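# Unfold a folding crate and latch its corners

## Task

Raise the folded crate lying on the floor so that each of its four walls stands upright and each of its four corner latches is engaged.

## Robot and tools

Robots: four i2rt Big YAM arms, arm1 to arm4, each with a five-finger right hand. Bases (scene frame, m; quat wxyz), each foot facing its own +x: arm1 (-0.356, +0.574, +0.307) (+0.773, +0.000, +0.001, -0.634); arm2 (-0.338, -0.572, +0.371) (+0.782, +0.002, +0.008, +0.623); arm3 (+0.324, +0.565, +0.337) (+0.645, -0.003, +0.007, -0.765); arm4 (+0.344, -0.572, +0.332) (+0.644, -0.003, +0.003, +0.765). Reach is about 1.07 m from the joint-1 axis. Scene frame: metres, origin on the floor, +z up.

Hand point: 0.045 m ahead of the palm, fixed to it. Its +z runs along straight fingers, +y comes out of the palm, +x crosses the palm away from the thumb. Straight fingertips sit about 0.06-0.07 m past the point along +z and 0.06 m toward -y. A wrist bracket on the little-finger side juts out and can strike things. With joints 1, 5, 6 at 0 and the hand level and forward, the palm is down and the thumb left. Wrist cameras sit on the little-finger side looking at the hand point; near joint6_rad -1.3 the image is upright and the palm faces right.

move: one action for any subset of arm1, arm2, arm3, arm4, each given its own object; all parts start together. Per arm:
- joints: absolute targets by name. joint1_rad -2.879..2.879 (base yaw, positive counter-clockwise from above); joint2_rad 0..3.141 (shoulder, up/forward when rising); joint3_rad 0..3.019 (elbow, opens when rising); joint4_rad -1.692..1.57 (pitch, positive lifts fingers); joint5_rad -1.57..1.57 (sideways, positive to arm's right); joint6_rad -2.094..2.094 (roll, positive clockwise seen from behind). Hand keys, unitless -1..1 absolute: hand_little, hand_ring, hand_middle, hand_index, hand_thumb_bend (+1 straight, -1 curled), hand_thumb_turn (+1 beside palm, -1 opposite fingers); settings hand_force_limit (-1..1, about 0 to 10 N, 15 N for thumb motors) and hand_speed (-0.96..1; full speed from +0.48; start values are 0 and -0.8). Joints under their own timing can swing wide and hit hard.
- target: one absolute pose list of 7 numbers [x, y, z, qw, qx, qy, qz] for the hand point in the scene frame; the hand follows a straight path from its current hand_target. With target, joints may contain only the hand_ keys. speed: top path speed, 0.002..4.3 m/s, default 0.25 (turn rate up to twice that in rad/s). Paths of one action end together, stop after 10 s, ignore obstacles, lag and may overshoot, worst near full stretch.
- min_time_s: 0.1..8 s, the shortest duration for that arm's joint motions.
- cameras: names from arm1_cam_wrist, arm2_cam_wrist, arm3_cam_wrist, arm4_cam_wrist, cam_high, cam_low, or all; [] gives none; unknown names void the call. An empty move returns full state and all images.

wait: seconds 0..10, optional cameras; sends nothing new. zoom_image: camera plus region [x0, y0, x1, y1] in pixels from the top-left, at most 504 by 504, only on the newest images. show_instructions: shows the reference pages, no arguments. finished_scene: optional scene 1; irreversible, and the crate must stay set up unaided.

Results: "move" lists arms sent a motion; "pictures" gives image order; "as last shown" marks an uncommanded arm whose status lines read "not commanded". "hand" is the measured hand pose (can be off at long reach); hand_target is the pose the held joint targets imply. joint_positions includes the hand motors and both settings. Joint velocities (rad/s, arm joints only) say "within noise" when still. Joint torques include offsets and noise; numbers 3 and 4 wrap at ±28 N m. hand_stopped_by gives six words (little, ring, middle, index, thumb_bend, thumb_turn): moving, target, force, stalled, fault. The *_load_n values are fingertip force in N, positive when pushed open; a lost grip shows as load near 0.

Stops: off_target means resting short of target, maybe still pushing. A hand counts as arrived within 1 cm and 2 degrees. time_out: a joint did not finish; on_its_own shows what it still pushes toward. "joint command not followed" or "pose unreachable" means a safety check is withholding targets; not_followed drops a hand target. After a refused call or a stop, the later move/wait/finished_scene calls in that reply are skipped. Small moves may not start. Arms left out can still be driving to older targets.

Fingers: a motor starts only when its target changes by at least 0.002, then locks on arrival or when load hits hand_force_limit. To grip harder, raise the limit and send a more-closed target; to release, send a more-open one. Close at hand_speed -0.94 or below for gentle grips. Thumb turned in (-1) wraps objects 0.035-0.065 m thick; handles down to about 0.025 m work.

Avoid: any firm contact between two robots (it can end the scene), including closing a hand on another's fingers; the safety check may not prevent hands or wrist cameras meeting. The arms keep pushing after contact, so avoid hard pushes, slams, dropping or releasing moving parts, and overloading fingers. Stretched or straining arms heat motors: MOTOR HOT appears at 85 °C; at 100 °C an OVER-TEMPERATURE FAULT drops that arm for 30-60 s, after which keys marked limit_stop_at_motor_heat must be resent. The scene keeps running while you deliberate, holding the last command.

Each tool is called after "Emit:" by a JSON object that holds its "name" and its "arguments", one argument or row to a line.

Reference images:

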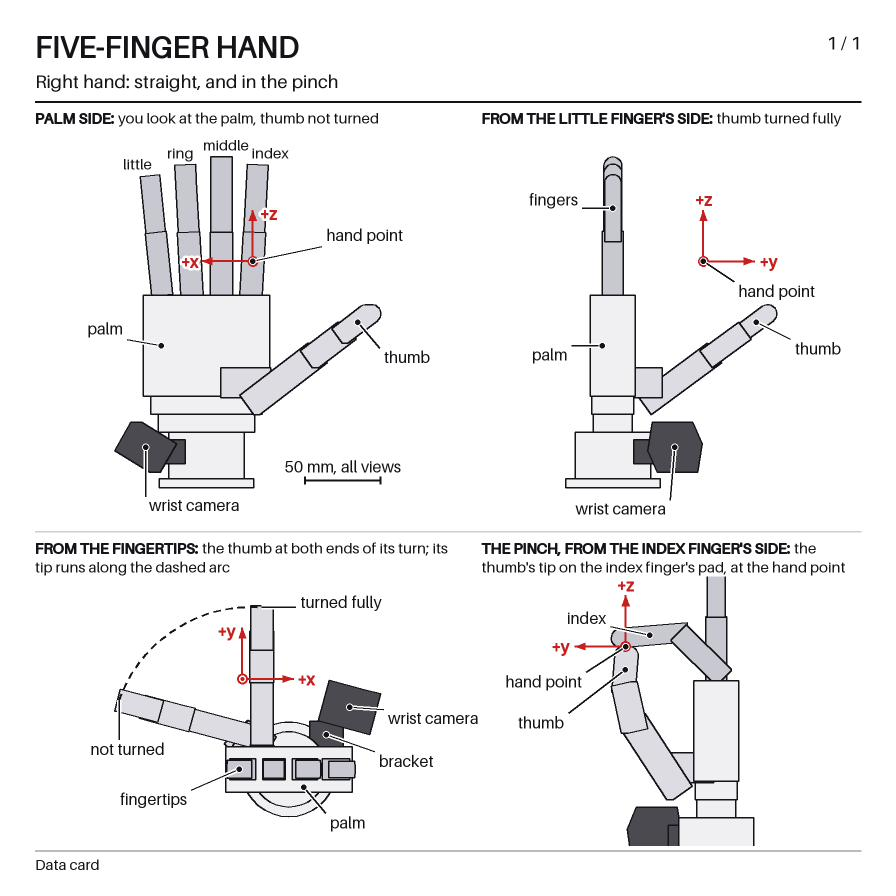

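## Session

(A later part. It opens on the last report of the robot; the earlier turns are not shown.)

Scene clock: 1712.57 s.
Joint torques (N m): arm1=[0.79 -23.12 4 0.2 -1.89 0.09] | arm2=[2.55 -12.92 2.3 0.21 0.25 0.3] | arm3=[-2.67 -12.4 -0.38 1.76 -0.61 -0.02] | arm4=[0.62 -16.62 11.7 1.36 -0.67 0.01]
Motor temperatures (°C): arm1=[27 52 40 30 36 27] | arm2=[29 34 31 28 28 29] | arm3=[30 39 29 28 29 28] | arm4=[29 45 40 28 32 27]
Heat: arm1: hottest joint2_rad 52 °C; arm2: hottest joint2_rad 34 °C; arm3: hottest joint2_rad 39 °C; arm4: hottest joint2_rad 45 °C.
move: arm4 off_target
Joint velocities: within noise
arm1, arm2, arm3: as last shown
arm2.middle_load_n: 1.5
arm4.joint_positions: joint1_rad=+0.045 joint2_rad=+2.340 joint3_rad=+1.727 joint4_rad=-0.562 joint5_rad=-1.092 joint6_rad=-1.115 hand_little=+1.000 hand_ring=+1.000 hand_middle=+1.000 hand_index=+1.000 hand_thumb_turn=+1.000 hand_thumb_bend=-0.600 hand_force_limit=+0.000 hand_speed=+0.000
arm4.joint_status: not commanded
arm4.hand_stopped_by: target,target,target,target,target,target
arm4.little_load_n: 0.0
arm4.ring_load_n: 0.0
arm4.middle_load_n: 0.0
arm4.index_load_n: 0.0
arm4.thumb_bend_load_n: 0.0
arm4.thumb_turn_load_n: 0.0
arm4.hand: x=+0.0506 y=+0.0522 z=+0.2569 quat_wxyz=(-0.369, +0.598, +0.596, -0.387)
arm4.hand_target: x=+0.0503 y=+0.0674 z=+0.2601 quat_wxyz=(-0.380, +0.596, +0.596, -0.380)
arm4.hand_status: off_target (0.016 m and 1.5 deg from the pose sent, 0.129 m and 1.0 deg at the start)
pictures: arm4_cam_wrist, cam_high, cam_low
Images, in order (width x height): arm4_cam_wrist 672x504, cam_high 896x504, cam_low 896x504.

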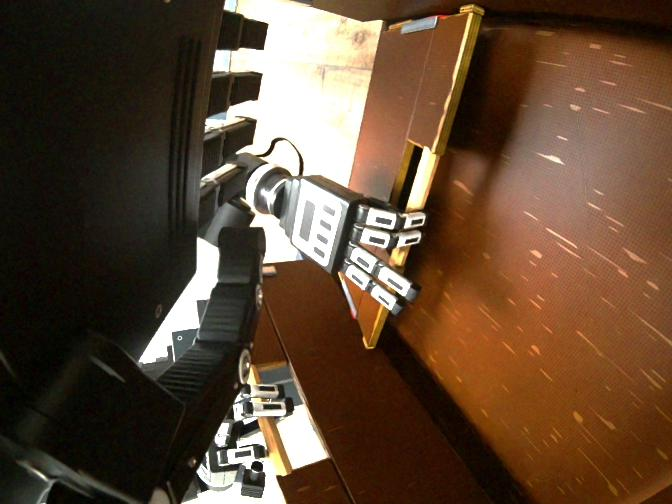

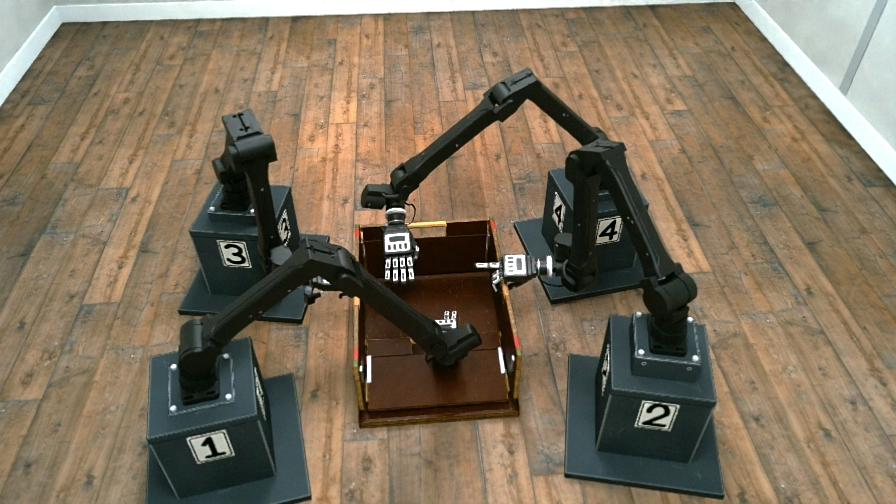

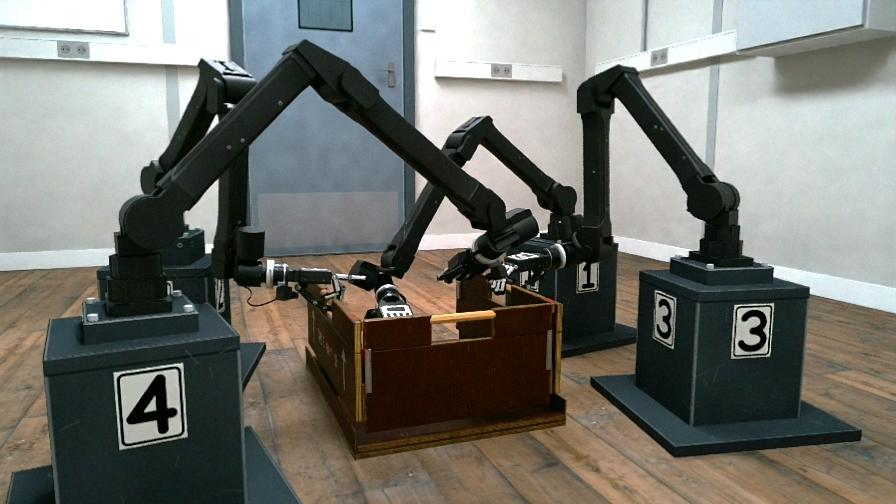

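Emit:
{"name": "move", "arguments": {
  "arm4": {"target": [0.04, 0.078, 0.13, -0.3799, 0.5964, 0.5964, -0.3799], "speed": 0.2}
}}

Emit:
{"name": "move", "arguments": {
  "arm4": {"target": [0.035, 0.078, 0.05, -0.3799, 0.5964, 0.5964, -0.3799], "speed": 0.12},
  "cameras": ["cam_high", "cam_low", "arm4_cam_wrist", "arm1_cam_wrist"]
}}

Emit:
{"name": "zoom_image", "arguments": {
  "camera": "cam_high",
  "region": [340, 220, 540, 440]
}}

Scene clock: 1719.67 s.
Joint torques (N m): arm1=[0.85 -23.24 3.99 0.21 -1.89 0.1] | arm2=[2.78 -13.22 2.17 0.27 0.23 0.28] | arm3=[-2.78 -12.63 -0.4 1.73 -0.62 -0.03] | arm4=[1.49 -17.61 10.63 1.32 -0.72 0]
Motor temperatures (°C): arm1=[27 52 40 30 37 27] | arm2=[29 34 31 28 28 29] | arm3=[30 39 29 28 29 28] | arm4=[29 46 41 28 32 27]
Heat: arm1: hottest joint2_rad 52 °C; arm2: hottest joint2_rad 34 °C; arm3: hottest joint2_rad 39 °C; arm4: hottest joint2_rad 46 °C.
move: arm4 off_target
Joint velocities: within noise
arm1, arm2, arm3: as last shown
arm2.ring_load_n: -0.5
arm2.middle_load_n: 1.0
arm4.joint_positions: joint1_rad=+0.045 joint2_rad=+2.596 joint3_rad=+1.842 joint4_rad=-0.397 joint5_rad=-1.085 joint6_rad=-1.092 hand_little=+1.000 hand_ring=+1.000 hand_middle=+1.000 hand_index=+1.000 hand_thumb_turn=+1.000 hand_thumb_bend=-0.600 hand_force_limit=+0.000 hand_speed=+0.000
arm4.joint_status: not commanded
arm4.hand_stopped_by: target,target,target,target,target,target
arm4.little_load_n: 0.0
arm4.ring_load_n: -0.5
arm4.middle_load_n: 0.0
arm4.index_load_n: 0.0
arm4.thumb_bend_load_n: 0.0
arm4.thumb_turn_load_n: 0.0
arm4.hand: x=+0.0474 y=+0.0677 z=+0.1291 quat_wxyz=(-0.373, +0.601, +0.594, -0.383)
arm4.hand_target: x=+0.0401 y=+0.0775 z=+0.1302 quat_wxyz=(-0.380, +0.596, +0.596, -0.380)
arm4.hand_status: off_target (0.013 m and 1.1 deg from the pose sent, 0.130 m and 1.5 deg at the start)
pictures: none

Scene clock: 1721.57 s.
Joint torques (N m): arm1=[0.79 -23.06 4.38 0.39 -1.79 0.1] | arm2=[1.67 -13.16 1.2 0.32 0.03 0.26] | arm3=[-1.26 -12.4 -0.23 1.77 -0.36 -0.02] | arm4=[0.97 -18.61 9.98 1.09 -0.74 0]
Motor temperatures (°C): arm1=[27 52 40 30 37 27] | arm2=[29 34 31 28 28 29] | arm3=[30 39 29 28 29 28] | arm4=[29 45 41 28 32 27]
Heat: arm1: hottest joint2_rad 52 °C; arm2: hottest joint2_rad 34 °C; arm3: hottest joint2_rad 39 °C; arm4: hottest joint2_rad 45 °C.
move: arm4 off_target
Joint velocities: within noise
arm1, arm2, arm3: as last shown
arm1.joint_positions: joint1_rad=+0.018 joint2_rad=+2.494 joint3_rad=+1.542 joint4_rad=-0.122 joint5_rad=-1.143 joint6_rad=-1.019 hand_little=+1.000 hand_ring=+1.000 hand_middle=-0.010 hand_index=-0.012 hand_thumb_turn=-1.000 hand_thumb_bend=+0.133 hand_force_limit=+0.200 hand_speed=-0.700
arm1.middle_load_n: 7.0
arm1.index_load_n: 1.0
arm1.thumb_turn_load_n: 0.0
arm1.hand: x=-0.0657 y=-0.0009 z=+0.1086 quat_wxyz=(-0.402, +0.580, -0.589, +0.395)
arm1.hand_target: x=-0.0628 y=-0.0081 z=+0.1388 quat_wxyz=(-0.406, +0.579, -0.579, +0.405)
arm2.joint_positions: joint1_rad=-0.828 joint2_rad=+2.400 joint3_rad=+0.727 joint4_rad=+1.575 joint5_rad=-0.944 joint6_rad=-0.155 hand_little=-1.000 hand_ring=+1.000 hand_middle=-0.300 hand_index=-0.300 hand_thumb_turn=-1.000 hand_thumb_bend=+0.304 hand_force_limit=+0.000 hand_speed=-0.600
arm2.little_load_n: -4.0
arm2.ring_load_n: 0.0
arm2.hand: x=-0.0137 y=-0.1917 z=+0.2396 quat_wxyz=(-0.681, +0.729, -0.016, +0.057)
arm2.hand_target: x=-0.0290 y=-0.1859 z=+0.2285 quat_wxyz=(-0.675, +0.737, -0.029, +0.027)
arm3.joint_positions: joint1_rad=-0.954 joint2_rad=+2.279 joint3_rad=+0.682 joint4_rad=+1.414 joint5_rad=-1.132 joint6_rad=-0.161 hand_little=-1.000 hand_ring=+0.116 hand_middle=+0.091 hand_index=+0.090 hand_thumb_turn=-1.000 hand_thumb_bend=+0.169 hand_force_limit=+0.000 hand_speed=-0.600
arm3.index_load_n: 0.0
arm3.hand: x=+0.0117 y=+0.2126 z=+0.2421 quat_wxyz=(-0.002, +0.008, -0.736, +0.677)
arm3.hand_target: x=+0.0124 y=+0.2215 z=+0.2362 quat_wxyz=(+0.000, +0.000, -0.737, +0.675)
arm4.joint_positions: joint1_rad=+0.057 joint2_rad=+2.776 joint3_rad=+1.953 joint4_rad=-0.317 joint5_rad=-1.082 joint6_rad=-1.079 hand_little=+1.000 hand_ring=+1.000 hand_middle=+1.000 hand_index=+1.000 hand_thumb_turn=+1.000 hand_thumb_bend=-0.600 hand_force_limit=+0.000 hand_speed=+0.000
arm4.joint_status: not commanded
arm4.hand_stopped_by: target,target,target,target,target,target
arm4.little_load_n: 0.0
arm4.ring_load_n: 0.0
arm4.middle_load_n: 0.0
arm4.index_load_n: 0.0
arm4.thumb_bend_load_n: 0.0
arm4.thumb_turn_load_n: 0.0
arm4.hand: x=+0.0397 y=+0.0653 z=+0.0443 quat_wxyz=(-0.372, +0.600, +0.595, -0.384)
arm4.hand_target: x=+0.0352 y=+0.0776 z=+0.0503 quat_wxyz=(-0.380, +0.596, +0.596, -0.380)
arm4.hand_status: off_target (0.015 m and 1.2 deg from the pose sent, 0.081 m and 1.1 deg at the start)
pictures: arm1_cam_wrist, arm4_cam_wrist, cam_high, cam_low
Images, in order (width x height): arm1_cam_wrist 672x504, arm4_cam_wrist 672x504, cam_high 896x504, cam_low 896x504.

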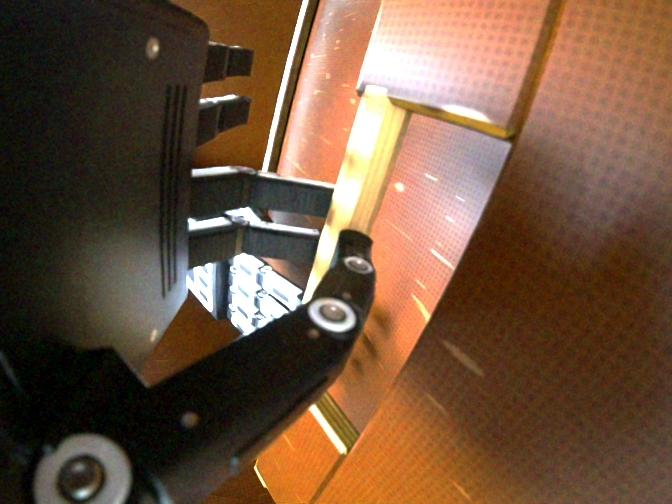

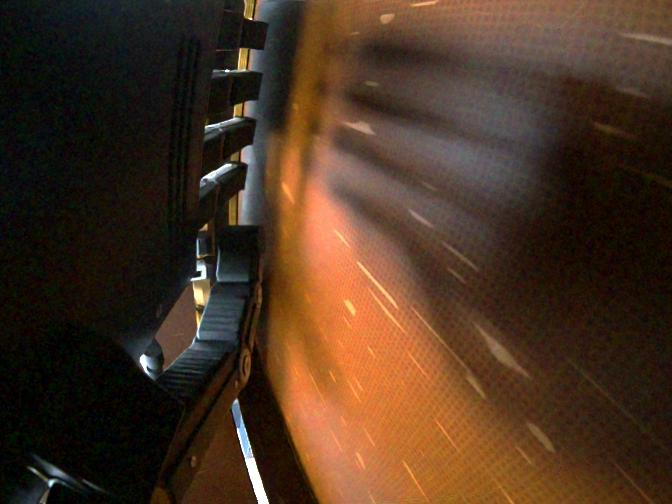

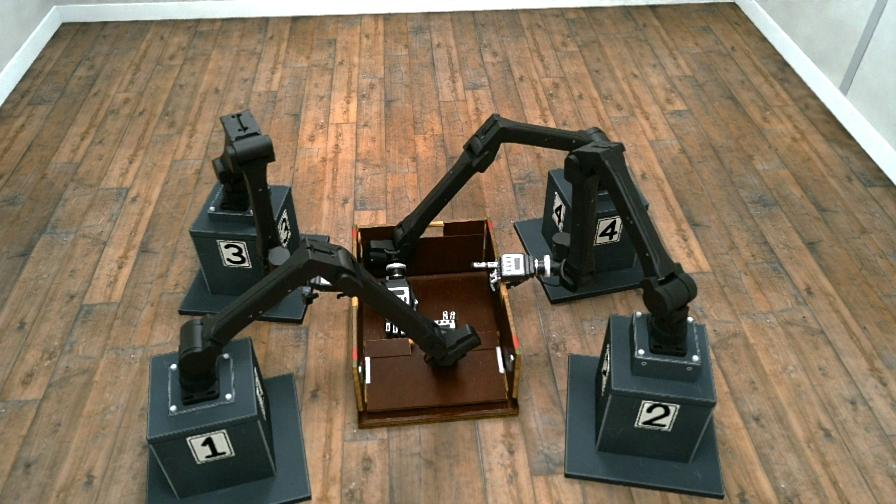

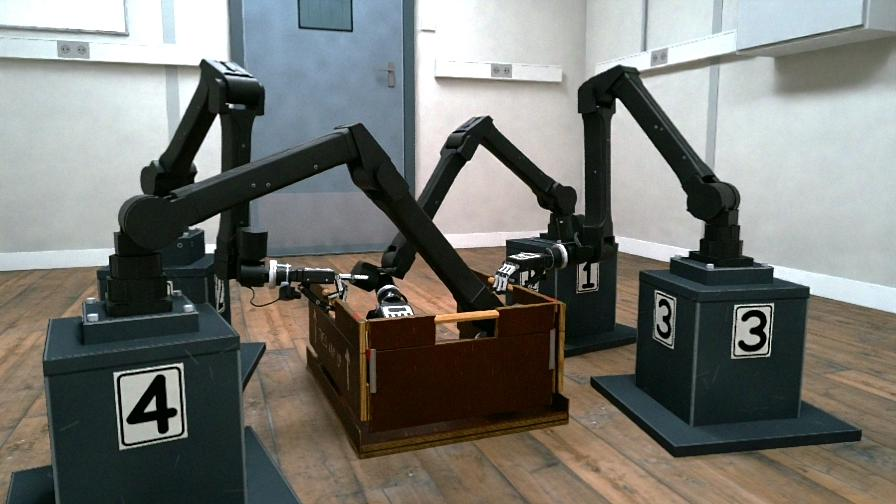

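Scaled by 2.291 from the camera's image (finer frame: 1280x720).

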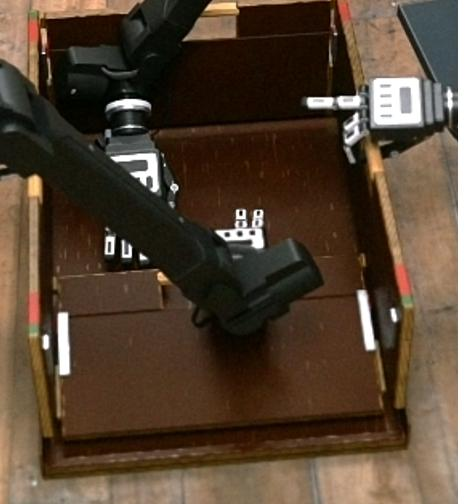

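Emit:
{"name": "move", "arguments": {
  "arm4": {"target": [0.06, 0.04, 0.12, -0.4402, 0.6909, 0.4838, -0.3082], "speed": 0.15},
  "cameras": ["cam_high", "cam_low", "arm1_cam_wrist"]
}}

Emit:
{"name": "zoom_image", "arguments": {
  "camera": "cam_high",
  "region": [340, 200, 540, 400]
}}

Scene clock: 1743.50 s.
Joint torques (N m): arm1=[0.85 -23.18 4.36 0.36 -1.8 0.1] | arm2=[2.26 -12.98 1.22 0.34 0.02 0.24] | arm3=[-1.38 -12.28 -0.17 1.73 -0.37 -0.03] | arm4=[0.44 -17.44 5.38 2.09 -0.38 0]
Motor temperatures (°C): arm1=[27 52 39 30 37 27] | arm2=[29 34 31 28 28 29] | arm3=[30 39 29 28 29 28] | arm4=[29 45 43 28 32 27]
Heat: arm1: hottest joint2_rad 52 °C; arm2: hottest joint2_rad 34 °C; arm3: hottest joint2_rad 39 °C; arm4: hottest joint2_rad 45 °C.
move: arm4 off_target
Joint velocities: within noise
arm1, arm2: as last shown
arm1.ring_load_n: -0.5
arm1.middle_load_n: 6.5
arm1.thumb_bend_load_n: 7.5
arm2.joint_positions: joint1_rad=-0.828 joint2_rad=+2.400 joint3_rad=+0.727 joint4_rad=+1.575 joint5_rad=-0.943 joint6_rad=-0.155 hand_little=-1.000 hand_ring=+1.000 hand_middle=-0.300 hand_index=-0.300 hand_thumb_turn=-1.000 hand_thumb_bend=+0.304 hand_force_limit=+0.000 hand_speed=-0.600
arm2.hand: x=-0.0136 y=-0.1917 z=+0.2396 quat_wxyz=(-0.681, +0.729, -0.017, +0.058)
arm2.hand_target: x=-0.0289 y=-0.1859 z=+0.2285 quat_wxyz=(-0.675, +0.737, -0.029, +0.027)
arm3.joint_positions: joint1_rad=-0.954 joint2_rad=+2.279 joint3_rad=+0.682 joint4_rad=+1.414 joint5_rad=-1.132 joint6_rad=-0.161 hand_little=-1.000 hand_ring=+0.116 hand_middle=+0.091 hand_index=+0.090 hand_thumb_turn=-1.000 hand_thumb_bend=+0.169 hand_force_limit=+0.000 hand_speed=-0.600
arm3.joint_status: not commanded
arm3.hand_stopped_by: target,force,force,force,force,target
arm3.little_load_n: 0.0
arm3.ring_load_n: 0.0
arm3.middle_load_n: 2.0
arm3.index_load_n: 0.0
arm3.thumb_bend_load_n: 0.0
arm3.thumb_turn_load_n: 0.0
arm3.hand: x=+0.0117 y=+0.2126 z=+0.2421 quat_wxyz=(-0.002, +0.008, -0.736, +0.677)
arm3.hand_target: x=+0.0124 y=+0.2215 z=+0.2362 quat_wxyz=(+0.000, +0.000, -0.737, +0.675)
arm3.hand_status: not commanded
arm4.joint_positions: joint1_rad=+0.058 joint2_rad=+2.489 joint3_rad=+1.421 joint4_rad=+0.339 joint5_rad=-0.871 joint6_rad=-0.596 hand_little=+1.000 hand_ring=+1.000 hand_middle=+1.000 hand_index=+1.000 hand_thumb_turn=+1.000 hand_thumb_bend=-0.600 hand_force_limit=+0.000 hand_speed=+0.000
arm4.joint_status: not commanded
arm4.hand_stopped_by: target,target,target,target,target,target
arm4.little_load_n: 0.0
arm4.ring_load_n: 0.0
arm4.middle_load_n: 0.0
arm4.index_load_n: 0.0
arm4.thumb_bend_load_n: 0.0
arm4.thumb_turn_load_n: 0.0
arm4.hand: x=+0.0570 y=+0.0333 z=+0.1111 quat_wxyz=(-0.431, +0.691, +0.488, -0.312)
arm4.hand_target: x=+0.0599 y=+0.0399 z=+0.1200 quat_wxyz=(-0.440, +0.691, +0.484, -0.308)
arm4.hand_status: off_target (0.012 m and 1.2 deg from the pose sent, 0.082 m and 20.2 deg at the start)
pictures: arm1_cam_wrist, cam_high, cam_low
Images, in order (width x height): arm1_cam_wrist 672x504, cam_high 896x504, cam_low 896x504.

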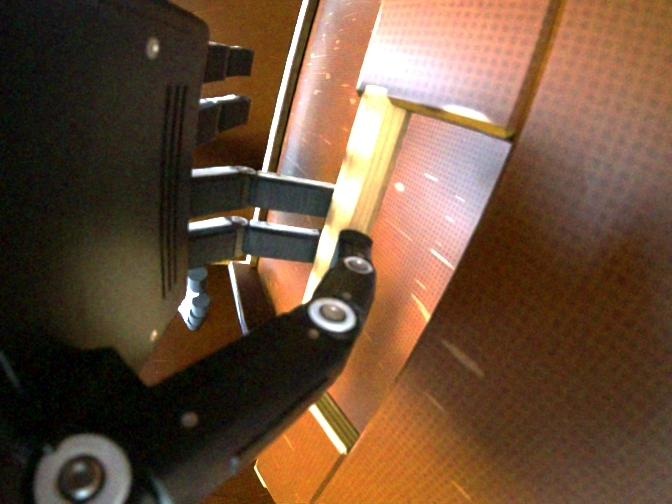

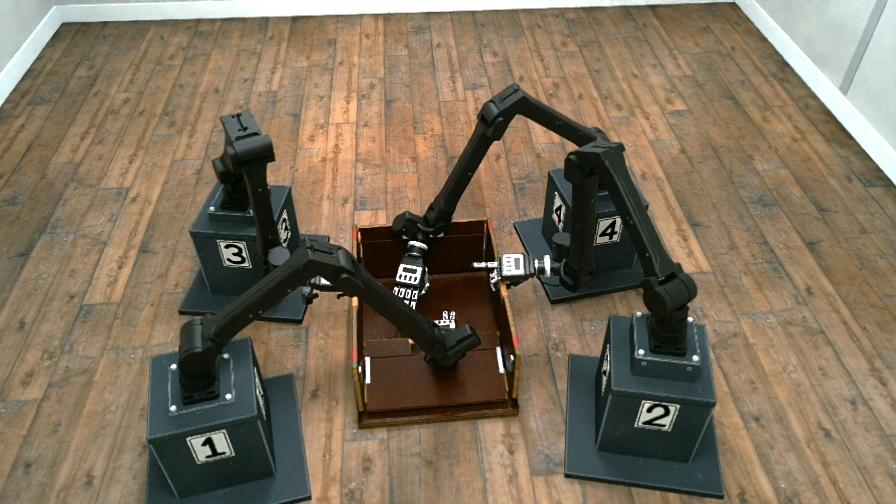

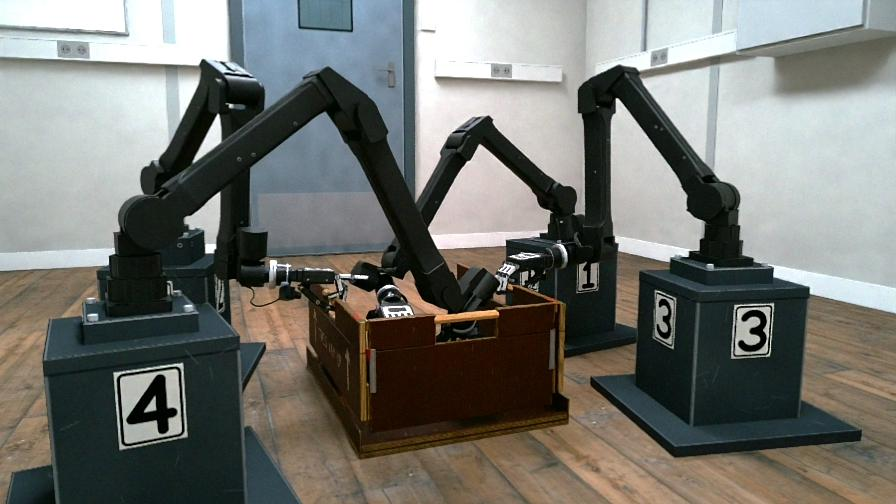

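Scaled by 2.520 from the camera's image (finer frame: 1280x720).

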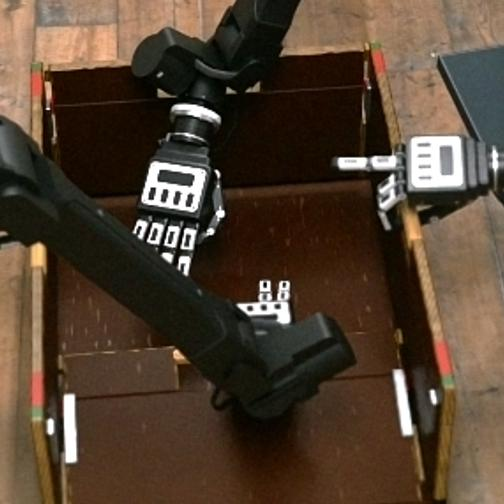

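Emit:
{"name": "move", "arguments": {
  "arm4": {"target": [0.02, 0.05, 0.055, -0.4402, 0.6909, 0.4838, -0.3082], "speed": 0.12},
  "cameras": ["cam_high", "cam_low", "arm1_cam_wrist", "arm4_cam_wrist"]
}}

Emit:
{"name": "zoom_image", "arguments": {
  "camera": "cam_high",
  "region": [340, 200, 540, 400]
}}

Scene clock: 1752.33 s.
Joint torques (N m): arm1=[0.79 -23.12 4.38 0.42 -1.79 0.1] | arm2=[2.32 -12.92 1.22 0.24 0.01 0.25] | arm3=[-1.44 -12.57 -0.14 1.76 -0.36 -0.02] | arm4=[1.08 -16.62 7.66 1.96 -0.36 0.01]
Motor temperatures (°C): arm1=[27 53 39 30 38 27] | arm2=[29 34 31 28 28 29] | arm3=[30 39 29 28 29 28] | arm4=[29 46 42 28 32 27]
Heat: arm1: hottest joint2_rad 53 °C; arm2: hottest joint2_rad 34 °C; arm3: hottest joint2_rad 39 °C; arm4: hottest joint2_rad 46 °C.
move: arm4 off_target
Joint velocities: within noise
arm1, arm2, arm3: as last shown
arm1.ring_load_n: 0.0
arm1.index_load_n: 1.5
arm4.joint_positions: joint1_rad=+0.109 joint2_rad=+2.647 joint3_rad=+1.543 joint4_rad=+0.410 joint5_rad=-0.825 joint6_rad=-0.540 hand_little=+1.000 hand_ring=+1.000 hand_middle=+1.000 hand_index=+1.000 hand_thumb_turn=+1.000 hand_thumb_bend=-0.600 hand_force_limit=+0.000 hand_speed=+0.000
arm4.joint_status: not commanded
arm4.hand_stopped_by: target,target,target,target,target,target
arm4.little_load_n: 0.0
arm4.ring_load_n: 0.0
arm4.middle_load_n: 0.0
arm4.index_load_n: 0.0
arm4.thumb_bend_load_n: 0.0
arm4.thumb_turn_load_n: 0.0
arm4.hand: x=+0.0241 y=+0.0378 z=+0.0499 quat_wxyz=(-0.429, +0.695, +0.485, -0.311)
arm4.hand_target: x=+0.0203 y=+0.0498 z=+0.0553 quat_wxyz=(-0.440, +0.691, +0.484, -0.308)
arm4.hand_status: off_target (0.014 m and 1.4 deg from the pose sent, 0.069 m and 1.2 deg at the start)
pictures: arm1_cam_wrist, arm4_cam_wrist, cam_high, cam_low
Images, in order (width x height): arm1_cam_wrist 672x504, arm4_cam_wrist 672x504, cam_high 896x504, cam_low 896x504.

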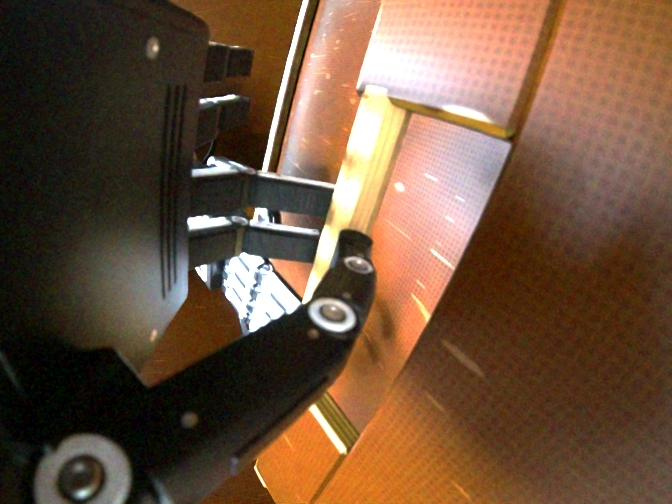

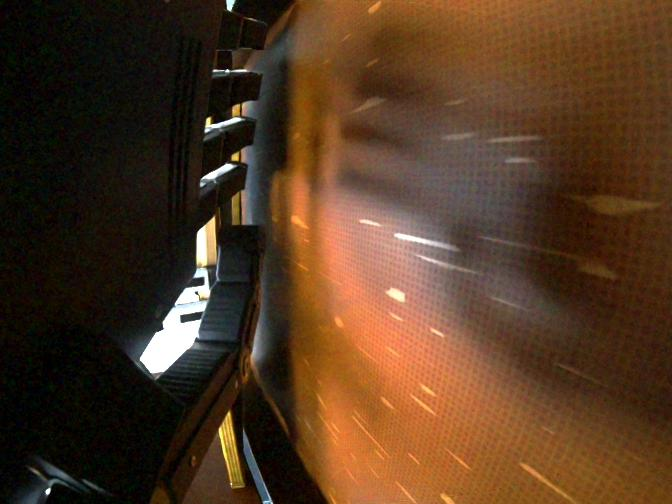

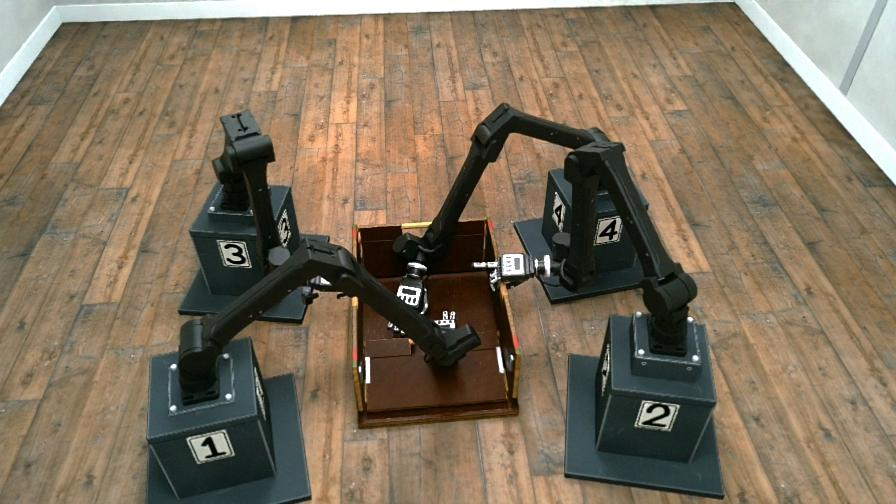

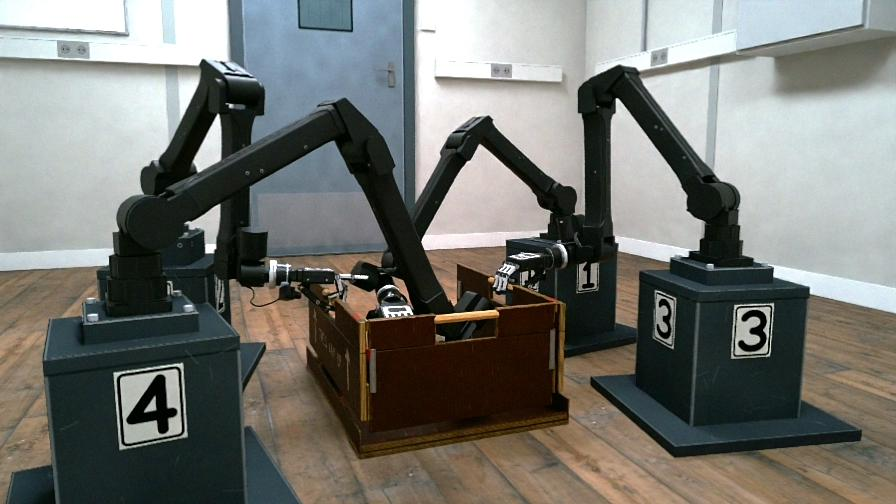

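Scaled by 2.520 from the camera's image (finer frame: 1280x720).

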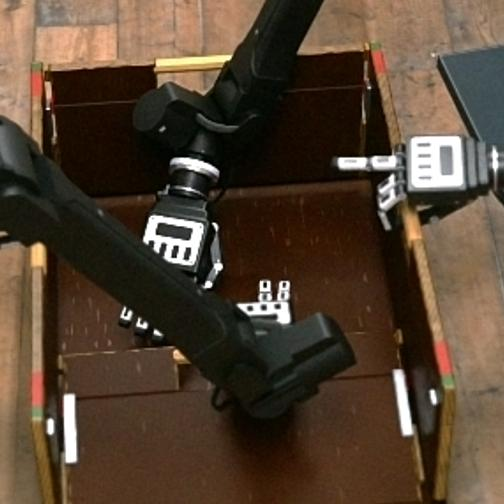

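Emit:
{"name": "move", "arguments": {
  "arm4": {"target": [-0.01, 0.062, 0.034, -0.4402, 0.6909, 0.4838, -0.3082], "speed": 0.08}
}}

Emit:
{"name": "move", "arguments": {
  "arm4": {"target": [-0.036, 0.065, 0.032, -0.4402, 0.6909, 0.4838, -0.3082], "speed": 0.06},
  "cameras": ["cam_high", "arm1_cam_wrist", "arm4_cam_wrist"]
}}

Emit:
{"name": "zoom_image", "arguments": {
  "camera": "cam_high",
  "region": [340, 200, 540, 400]
}}

Scene clock: 1759.57 s.
Joint torques (N m): arm1=[0.85 -23.06 4.38 0.38 -1.79 0.09] | arm2=[1.61 -13.86 1.22 0.32 -0.01 0.26] | arm3=[-1.85 -12.45 -0.17 1.69 -0.34 -0.02] | arm4=[1.26 -16.09 8.51 1.69 -0.34 0]
Motor temperatures (°C): arm1=[27 53 39 30 38 27] | arm2=[29 34 31 28 28 29] | arm3=[30 39 29 28 29 28] | arm4=[29 46 42 28 32 27]
Heat: arm1: hottest joint2_rad 53 °C; arm2: hottest joint2_rad 34 °C; arm3: hottest joint2_rad 39 °C; arm4: hottest joint2_rad 46 °C.
move: arm4 done
Joint velocities: within noise
arm1, arm3: as last shown
arm1.index_load_n: 1.0
arm2.joint_positions: joint1_rad=-0.828 joint2_rad=+2.400 joint3_rad=+0.727 joint4_rad=+1.575 joint5_rad=-0.943 joint6_rad=-0.155 hand_little=-1.000 hand_ring=+1.000 hand_middle=-0.300 hand_index=-0.300 hand_thumb_turn=-1.000 hand_thumb_bend=+0.304 hand_force_limit=+0.000 hand_speed=-0.600
arm2.joint_status: not commanded
arm2.hand_stopped_by: target,fault,target,target,force,target
arm2.little_load_n: -4.0
arm2.ring_load_n: 0.0
arm2.middle_load_n: 1.0
arm2.index_load_n: 0.0
arm2.thumb_bend_load_n: 8.5
arm2.thumb_turn_load_n: 1.0
arm2.hand: x=-0.0136 y=-0.1917 z=+0.2396 quat_wxyz=(-0.681, +0.729, -0.017, +0.058)
arm2.hand_target: x=-0.0289 y=-0.1859 z=+0.2285 quat_wxyz=(-0.675, +0.737, -0.029, +0.027)
arm2.hand_status: not commanded
arm4.joint_positions: joint1_rad=+0.148 joint2_rad=+2.709 joint3_rad=+1.650 joint4_rad=+0.410 joint5_rad=-0.793 joint6_rad=-0.505 hand_little=+1.000 hand_ring=+1.000 hand_middle=+1.000 hand_index=+1.000 hand_thumb_turn=+1.000 hand_thumb_bend=-0.600 hand_force_limit=+0.000 hand_speed=+0.000
arm4.joint_status: not commanded
arm4.hand_stopped_by: target,target,target,target,target,target
arm4.little_load_n: 0.0
arm4.ring_load_n: 0.0
arm4.middle_load_n: -0.5
arm4.index_load_n: 0.0
arm4.thumb_bend_load_n: 0.0
arm4.thumb_turn_load_n: 0.0
arm4.hand: x=-0.0072 y=+0.0560 z=+0.0387 quat_wxyz=(-0.437, +0.690, +0.487, -0.308)
arm4.hand_target: x=-0.0099 y=+0.0616 z=+0.0341 quat_wxyz=(-0.440, +0.691, +0.484, -0.308)
arm4.hand_status: done (0.008 m and 0.5 deg from the pose sent, 0.045 m and 1.4 deg at the start)
pictures: none

Scene clock: 1760.67 s.
Joint torques (N m): arm1=[0.91 -23.12 4.38 0.42 -1.76 0.1] | arm2=[2.67 -13.33 1.29 0.39 0.03 0.22] | arm3=[-1.44 -12.75 -0.24 1.74 -0.36 -0.04] | arm4=[1.44 -16.38 8.98 1.52 -0.38 0]
Motor temperatures (°C): arm1=[27 53 39 30 38 27] | arm2=[29 34 31 28 28 29] | arm3=[30 39 29 28 29 28] | arm4=[29 46 42 28 32 27]
Heat: arm1: hottest joint2_rad 53 °C; arm2: hottest joint2_rad 34 °C; arm3: hottest joint2_rad 39 °C; arm4: hottest joint2_rad 46 °C.
move: arm4 done
Joint velocities: within noise
arm1.joint_positions: joint1_rad=+0.018 joint2_rad=+2.494 joint3_rad=+1.542 joint4_rad=-0.123 joint5_rad=-1.144 joint6_rad=-1.019 hand_little=+1.000 hand_ring=+1.000 hand_middle=-0.010 hand_index=-0.012 hand_thumb_turn=-1.000 hand_thumb_bend=+0.133 hand_force_limit=+0.200 hand_speed=-0.700
arm1.joint_status: not commanded
arm1.hand_stopped_by: target,target,force,force,force,target
arm1.little_load_n: 0.0
arm1.ring_load_n: -0.5
arm1.middle_load_n: 6.0
arm1.index_load_n: 1.0
arm1.thumb_bend_load_n: 7.5
arm1.thumb_turn_load_n: 0.0
arm1.hand: x=-0.0656 y=-0.0007 z=+0.1090 quat_wxyz=(-0.402, +0.580, -0.588, +0.395)
arm1.hand_target: x=-0.0628 y=-0.0081 z=+0.1389 quat_wxyz=(-0.406, +0.579, -0.579, +0.406)
arm1.hand_status: not commanded
arm2, arm3: as last shown
arm2.middle_load_n: 1.5
arm4.joint_positions: joint1_rad=+0.179 joint2_rad=+2.730 joint3_rad=+1.694 joint4_rad=+0.410 joint5_rad=-0.762 joint6_rad=-0.476 hand_little=+1.000 hand_ring=+1.000 hand_middle=+1.000 hand_index=+1.000 hand_thumb_turn=+1.000 hand_thumb_bend=-0.600 hand_force_limit=+0.000 hand_speed=+0.000
arm4.joint_status: not commanded
arm4.hand_stopped_by: target,target,target,target,target,target
arm4.little_load_n: 0.0
arm4.ring_load_n: 0.0
arm4.middle_load_n: 0.0
arm4.index_load_n: 0.0
arm4.thumb_bend_load_n: -0.5
arm4.thumb_turn_load_n: 0.0
arm4.hand: x=-0.0288 y=+0.0613 z=+0.0366 quat_wxyz=(-0.439, +0.691, +0.486, -0.305)
arm4.hand_target: x=-0.0359 y=+0.0646 z=+0.0322 quat_wxyz=(-0.440, +0.691, +0.484, -0.308)
arm4.hand_status: done (0.009 m and 0.4 deg from the pose sent, 0.031 m and 0.5 deg at the start)
pictures: arm1_cam_wrist, arm4_cam_wrist, cam_high
Images, in order (width x height): arm1_cam_wrist 672x504, arm4_cam_wrist 672x504, cam_high 896x504.

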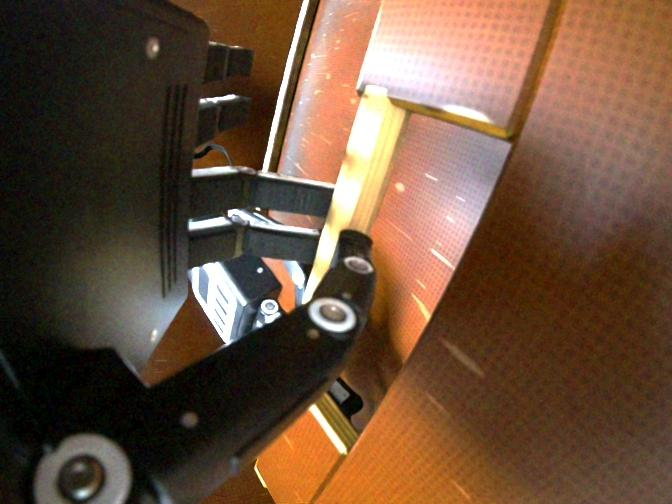

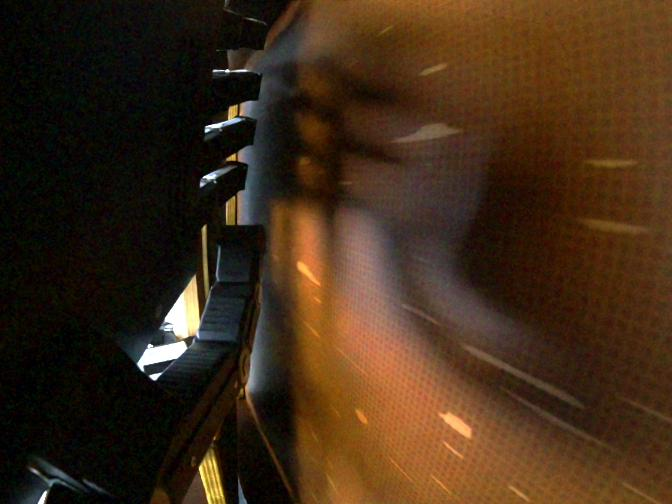

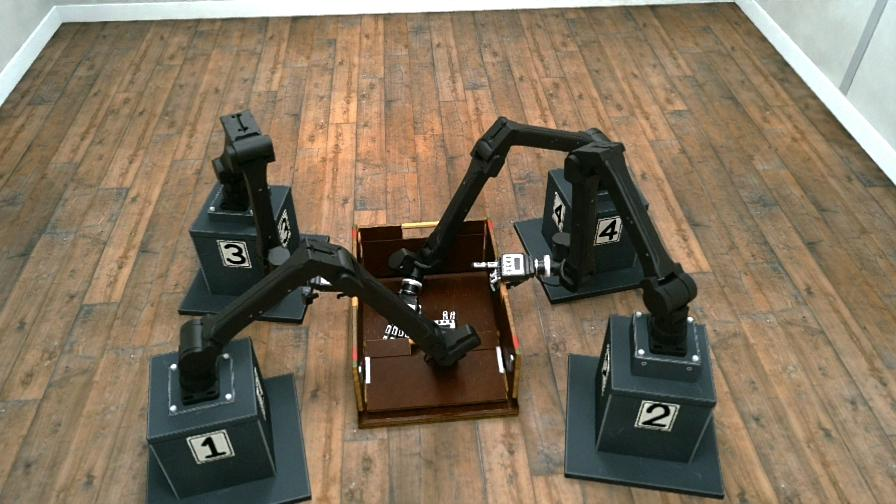

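Scaled by 2.520 from the camera's image (finer frame: 1280x720).

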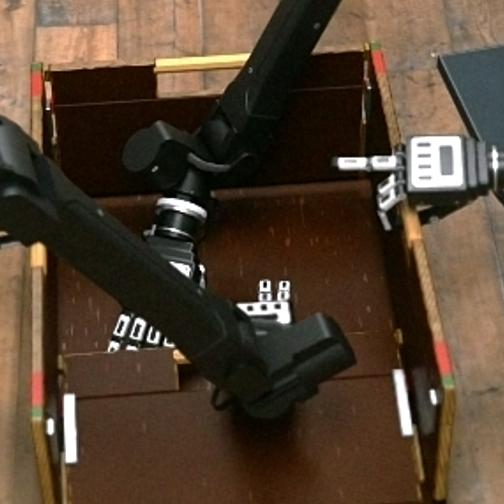

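Emit:
{"name": "move", "arguments": {
  "arm4": {"target": [-0.040, 0.066, 0.060, -0.4402, 0.6909, 0.4838, -0.3082], "speed": 0.05},
  "cameras": ["cam_high", "arm1_cam_wrist", "cam_low"]
}}

Scene clock: 1765.80 s.
Joint torques (N m): arm1=[0.91 -23.18 4.4 0.42 -1.76 0.1] | arm2=[1.79 -13.27 1.21 0.39 0.03 0.27] | arm3=[-1.61 -12.22 -0.17 1.69 -0.35 -0.02] | arm4=[1.79 -20.37 6.34 1.31 -0.51 0.02]
Motor temperatures (°C): arm1=[27 53 39 30 38 27] | arm2=[29 34 31 28 28 29] | arm3=[30 39 29 28 29 28] | arm4=[29 46 42 28 32 27]
Heat: arm1: hottest joint2_rad 53 °C; arm2: hottest joint2_rad 34 °C; arm3: hottest joint2_rad 39 °C; arm4: hottest joint2_rad 46 °C.
move: arm4 off_target
Joint velocities: arm1=[within noise] | arm2=[within noise] | arm3=[within noise] | arm4=[-0.044 0.005 0.002 -0.012 0.051 -0.037]
arm1, arm2, arm3: as last shown
arm1.ring_load_n: 0.0
arm1.index_load_n: 0.5
arm1.thumb_bend_load_n: 8.0
arm1.thumb_turn_load_n: 0.5
arm1.hand_target: x=-0.0628 y=-0.0081 z=+0.1388 quat_wxyz=(-0.406, +0.579, -0.579, +0.405)
arm2.ring_load_n: 0.5
arm2.middle_load_n: 1.0
arm4.joint_positions: joint1_rad=+0.181 joint2_rad=+2.721 joint3_rad=+1.689 joint4_rad=+0.395 joint5_rad=-0.755 joint6_rad=-0.472 hand_little=+1.000 hand_ring=+1.000 hand_middle=+1.000 hand_index=+1.000 hand_thumb_turn=+1.000 hand_thumb_bend=-0.600 hand_force_limit=+0.000 hand_speed=+0.000
arm4.joint_status: not commanded
arm4.hand_stopped_by: target,target,target,target,target,target
arm4.little_load_n: 0.0
arm4.ring_load_n: 0.0
arm4.middle_load_n: 0.0
arm4.index_load_n: -0.5
arm4.thumb_bend_load_n: 0.0
arm4.thumb_turn_load_n: 0.0
arm4.hand: x=-0.0295 y=+0.0599 z=+0.0392 quat_wxyz=(-0.434, +0.696, +0.484, -0.305)
arm4.hand_target: x=-0.0399 y=+0.0660 z=+0.0598 quat_wxyz=(-0.440, +0.691, +0.484, -0.308)
arm4.hand_status: off_target (0.024 m and 1.0 deg from the pose sent, 0.026 m and 0.5 deg at the start)
pictures: arm1_cam_wrist, cam_high, cam_low
Images, in order (width x height): arm1_cam_wrist 672x504, cam_high 896x504, cam_low 896x504.

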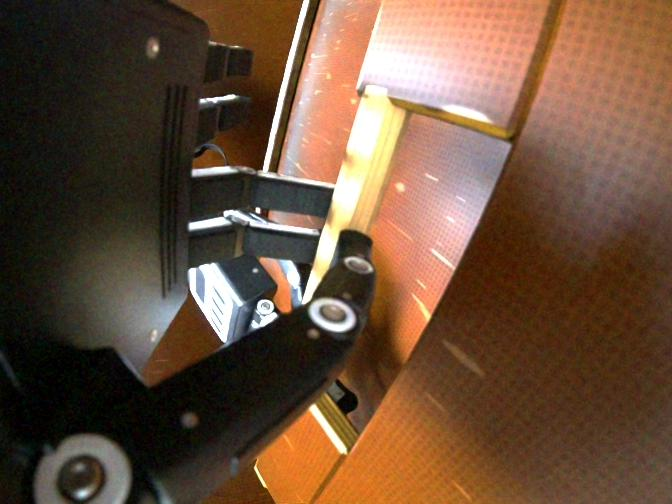

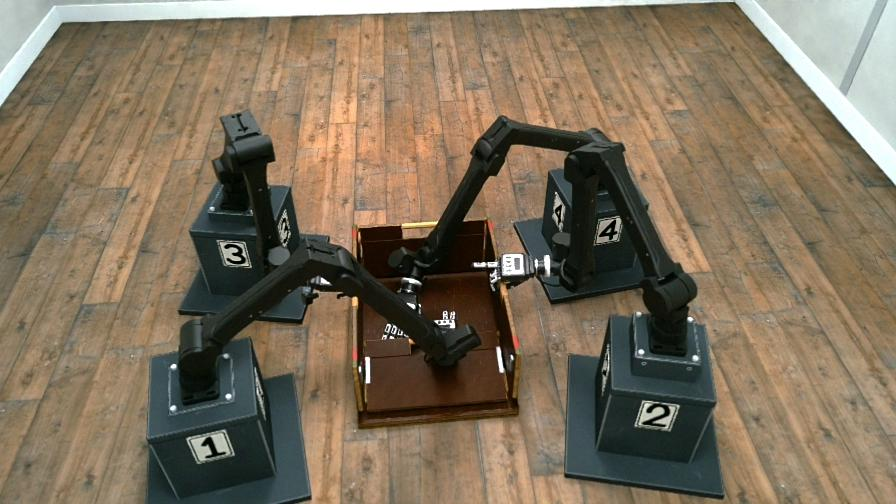

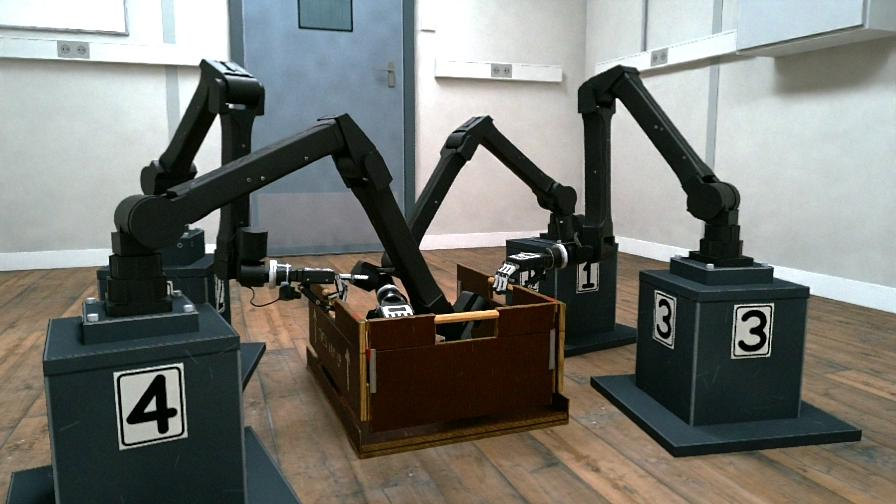

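Emit:
{"name": "move", "arguments": {
  "arm4": {"target": [-0.045, 0.068, 0.085, -0.4402, 0.6909, 0.4838, -0.3082], "speed": 0.05},
  "arm1": {"target": [-0.066, -0.008, 0.150, 0.4056, -0.5792, 0.5792, -0.4056], "speed": 0.025},
  "cameras": ["cam_high", "arm1_cam_wrist"]
}}

Scene clock: 1770.67 s.
Joint torques (N m): arm1=[0.91 -22.65 4.59 0.53 -1.65 0] | arm2=[2.2 -13.33 1.18 0.35 0 0.25] | arm3=[-1.85 -12.34 -0.25 1.72 -0.35 -0.01] | arm4=[2.02 -21.01 6.86 1.36 -0.64 0.07]
Motor temperatures (°C): arm1=[27 52 39 30 38 27] | arm2=[29 34 31 28 28 29] | arm3=[30 39 29 28 29 28] | arm4=[29 45 42 28 32 27]
Heat: arm1: hottest joint2_rad 52 °C; arm2: hottest joint2_rad 34 °C; arm3: hottest joint2_rad 39 °C; arm4: hottest joint2_rad 45 °C.
move: arm1 off_target; arm4 off_target
Joint velocities: within noise
arm1.joint_positions: joint1_rad=+0.013 joint2_rad=+2.466 joint3_rad=+1.531 joint4_rad=-0.148 joint5_rad=-1.149 joint6_rad=-1.019 hand_little=+1.000 hand_ring=+1.000 hand_middle=-0.010 hand_index=-0.012 hand_thumb_turn=-1.000 hand_thumb_bend=+0.133 hand_force_limit=+0.200 hand_speed=-0.700
arm1.joint_status: not commanded
arm1.hand_stopped_by: target,target,force,force,force,target
arm1.little_load_n: 0.0
arm1.ring_load_n: 0.0
arm1.middle_load_n: 7.0
arm1.index_load_n: 0.0
arm1.thumb_bend_load_n: 9.5
arm1.thumb_turn_load_n: 0.5
arm1.hand: x=-0.0685 y=-0.0005 z=+0.1224 quat_wxyz=(-0.405, +0.577, -0.591, +0.393)
arm1.hand_target: x=-0.0658 y=-0.0079 z=+0.1493 quat_wxyz=(-0.406, +0.579, -0.579, +0.406)
arm1.hand_status: off_target (0.029 m and 2.0 deg from the pose sent, 0.042 m and 1.7 deg at the start)
arm2, arm3: as last shown
arm2.ring_load_n: 0.0
arm3.thumb_bend_load_n: 0.5
arm4.joint_positions: joint1_rad=+0.185 joint2_rad=+2.678 joint3_rad=+1.662 joint4_rad=+0.366 joint5_rad=-0.748 joint6_rad=-0.472 hand_little=+1.000 hand_ring=+1.000 hand_middle=+1.000 hand_index=+1.000 hand_thumb_turn=+1.000 hand_thumb_bend=-0.600 hand_force_limit=+0.000 hand_speed=+0.000
arm4.joint_status: not commanded
arm4.hand_stopped_by: target,target,target,target,target,target
arm4.little_load_n: 0.0
arm4.ring_load_n: 0.0
arm4.middle_load_n: 0.0
arm4.index_load_n: -1.5
arm4.thumb_bend_load_n: 0.0
arm4.thumb_turn_load_n: 0.0
arm4.hand: x=-0.0306 y=+0.0579 z=+0.0555 quat_wxyz=(-0.429, +0.700, +0.483, -0.304)
arm4.hand_target: x=-0.0451 y=+0.0677 z=+0.0846 quat_wxyz=(-0.440, +0.691, +0.484, -0.308)
arm4.hand_status: off_target (0.034 m and 1.8 deg from the pose sent, 0.049 m and 1.0 deg at the start)
pictures: arm1_cam_wrist, cam_high
Images, in order (width x height): arm1_cam_wrist 672x504, cam_high 896x504.

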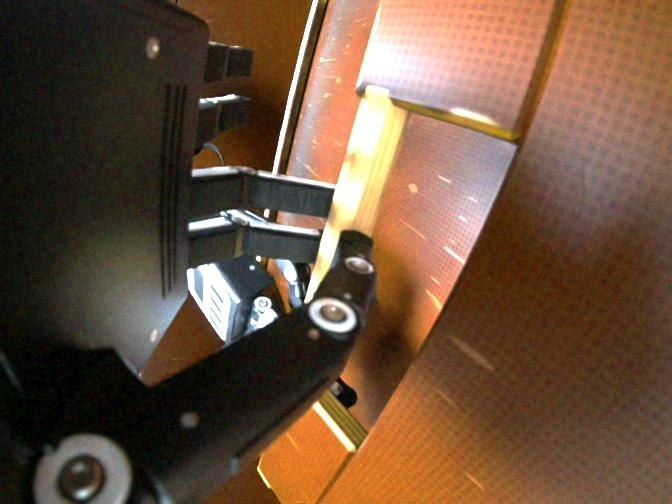

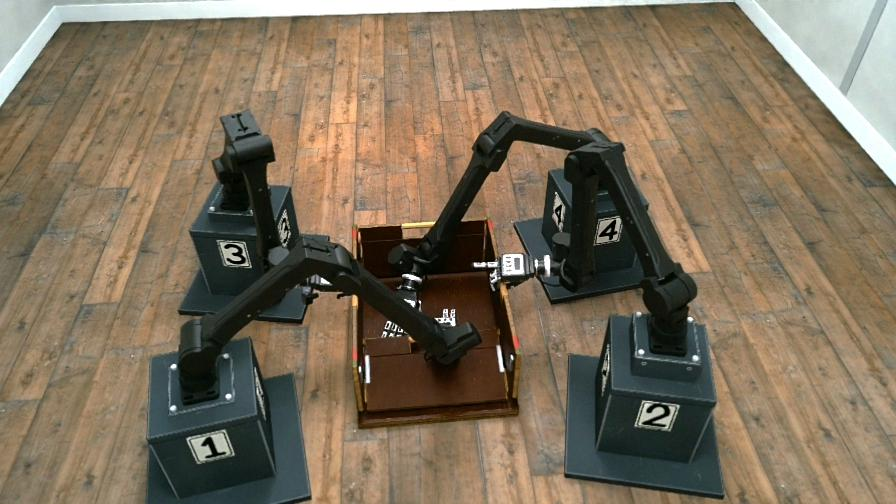

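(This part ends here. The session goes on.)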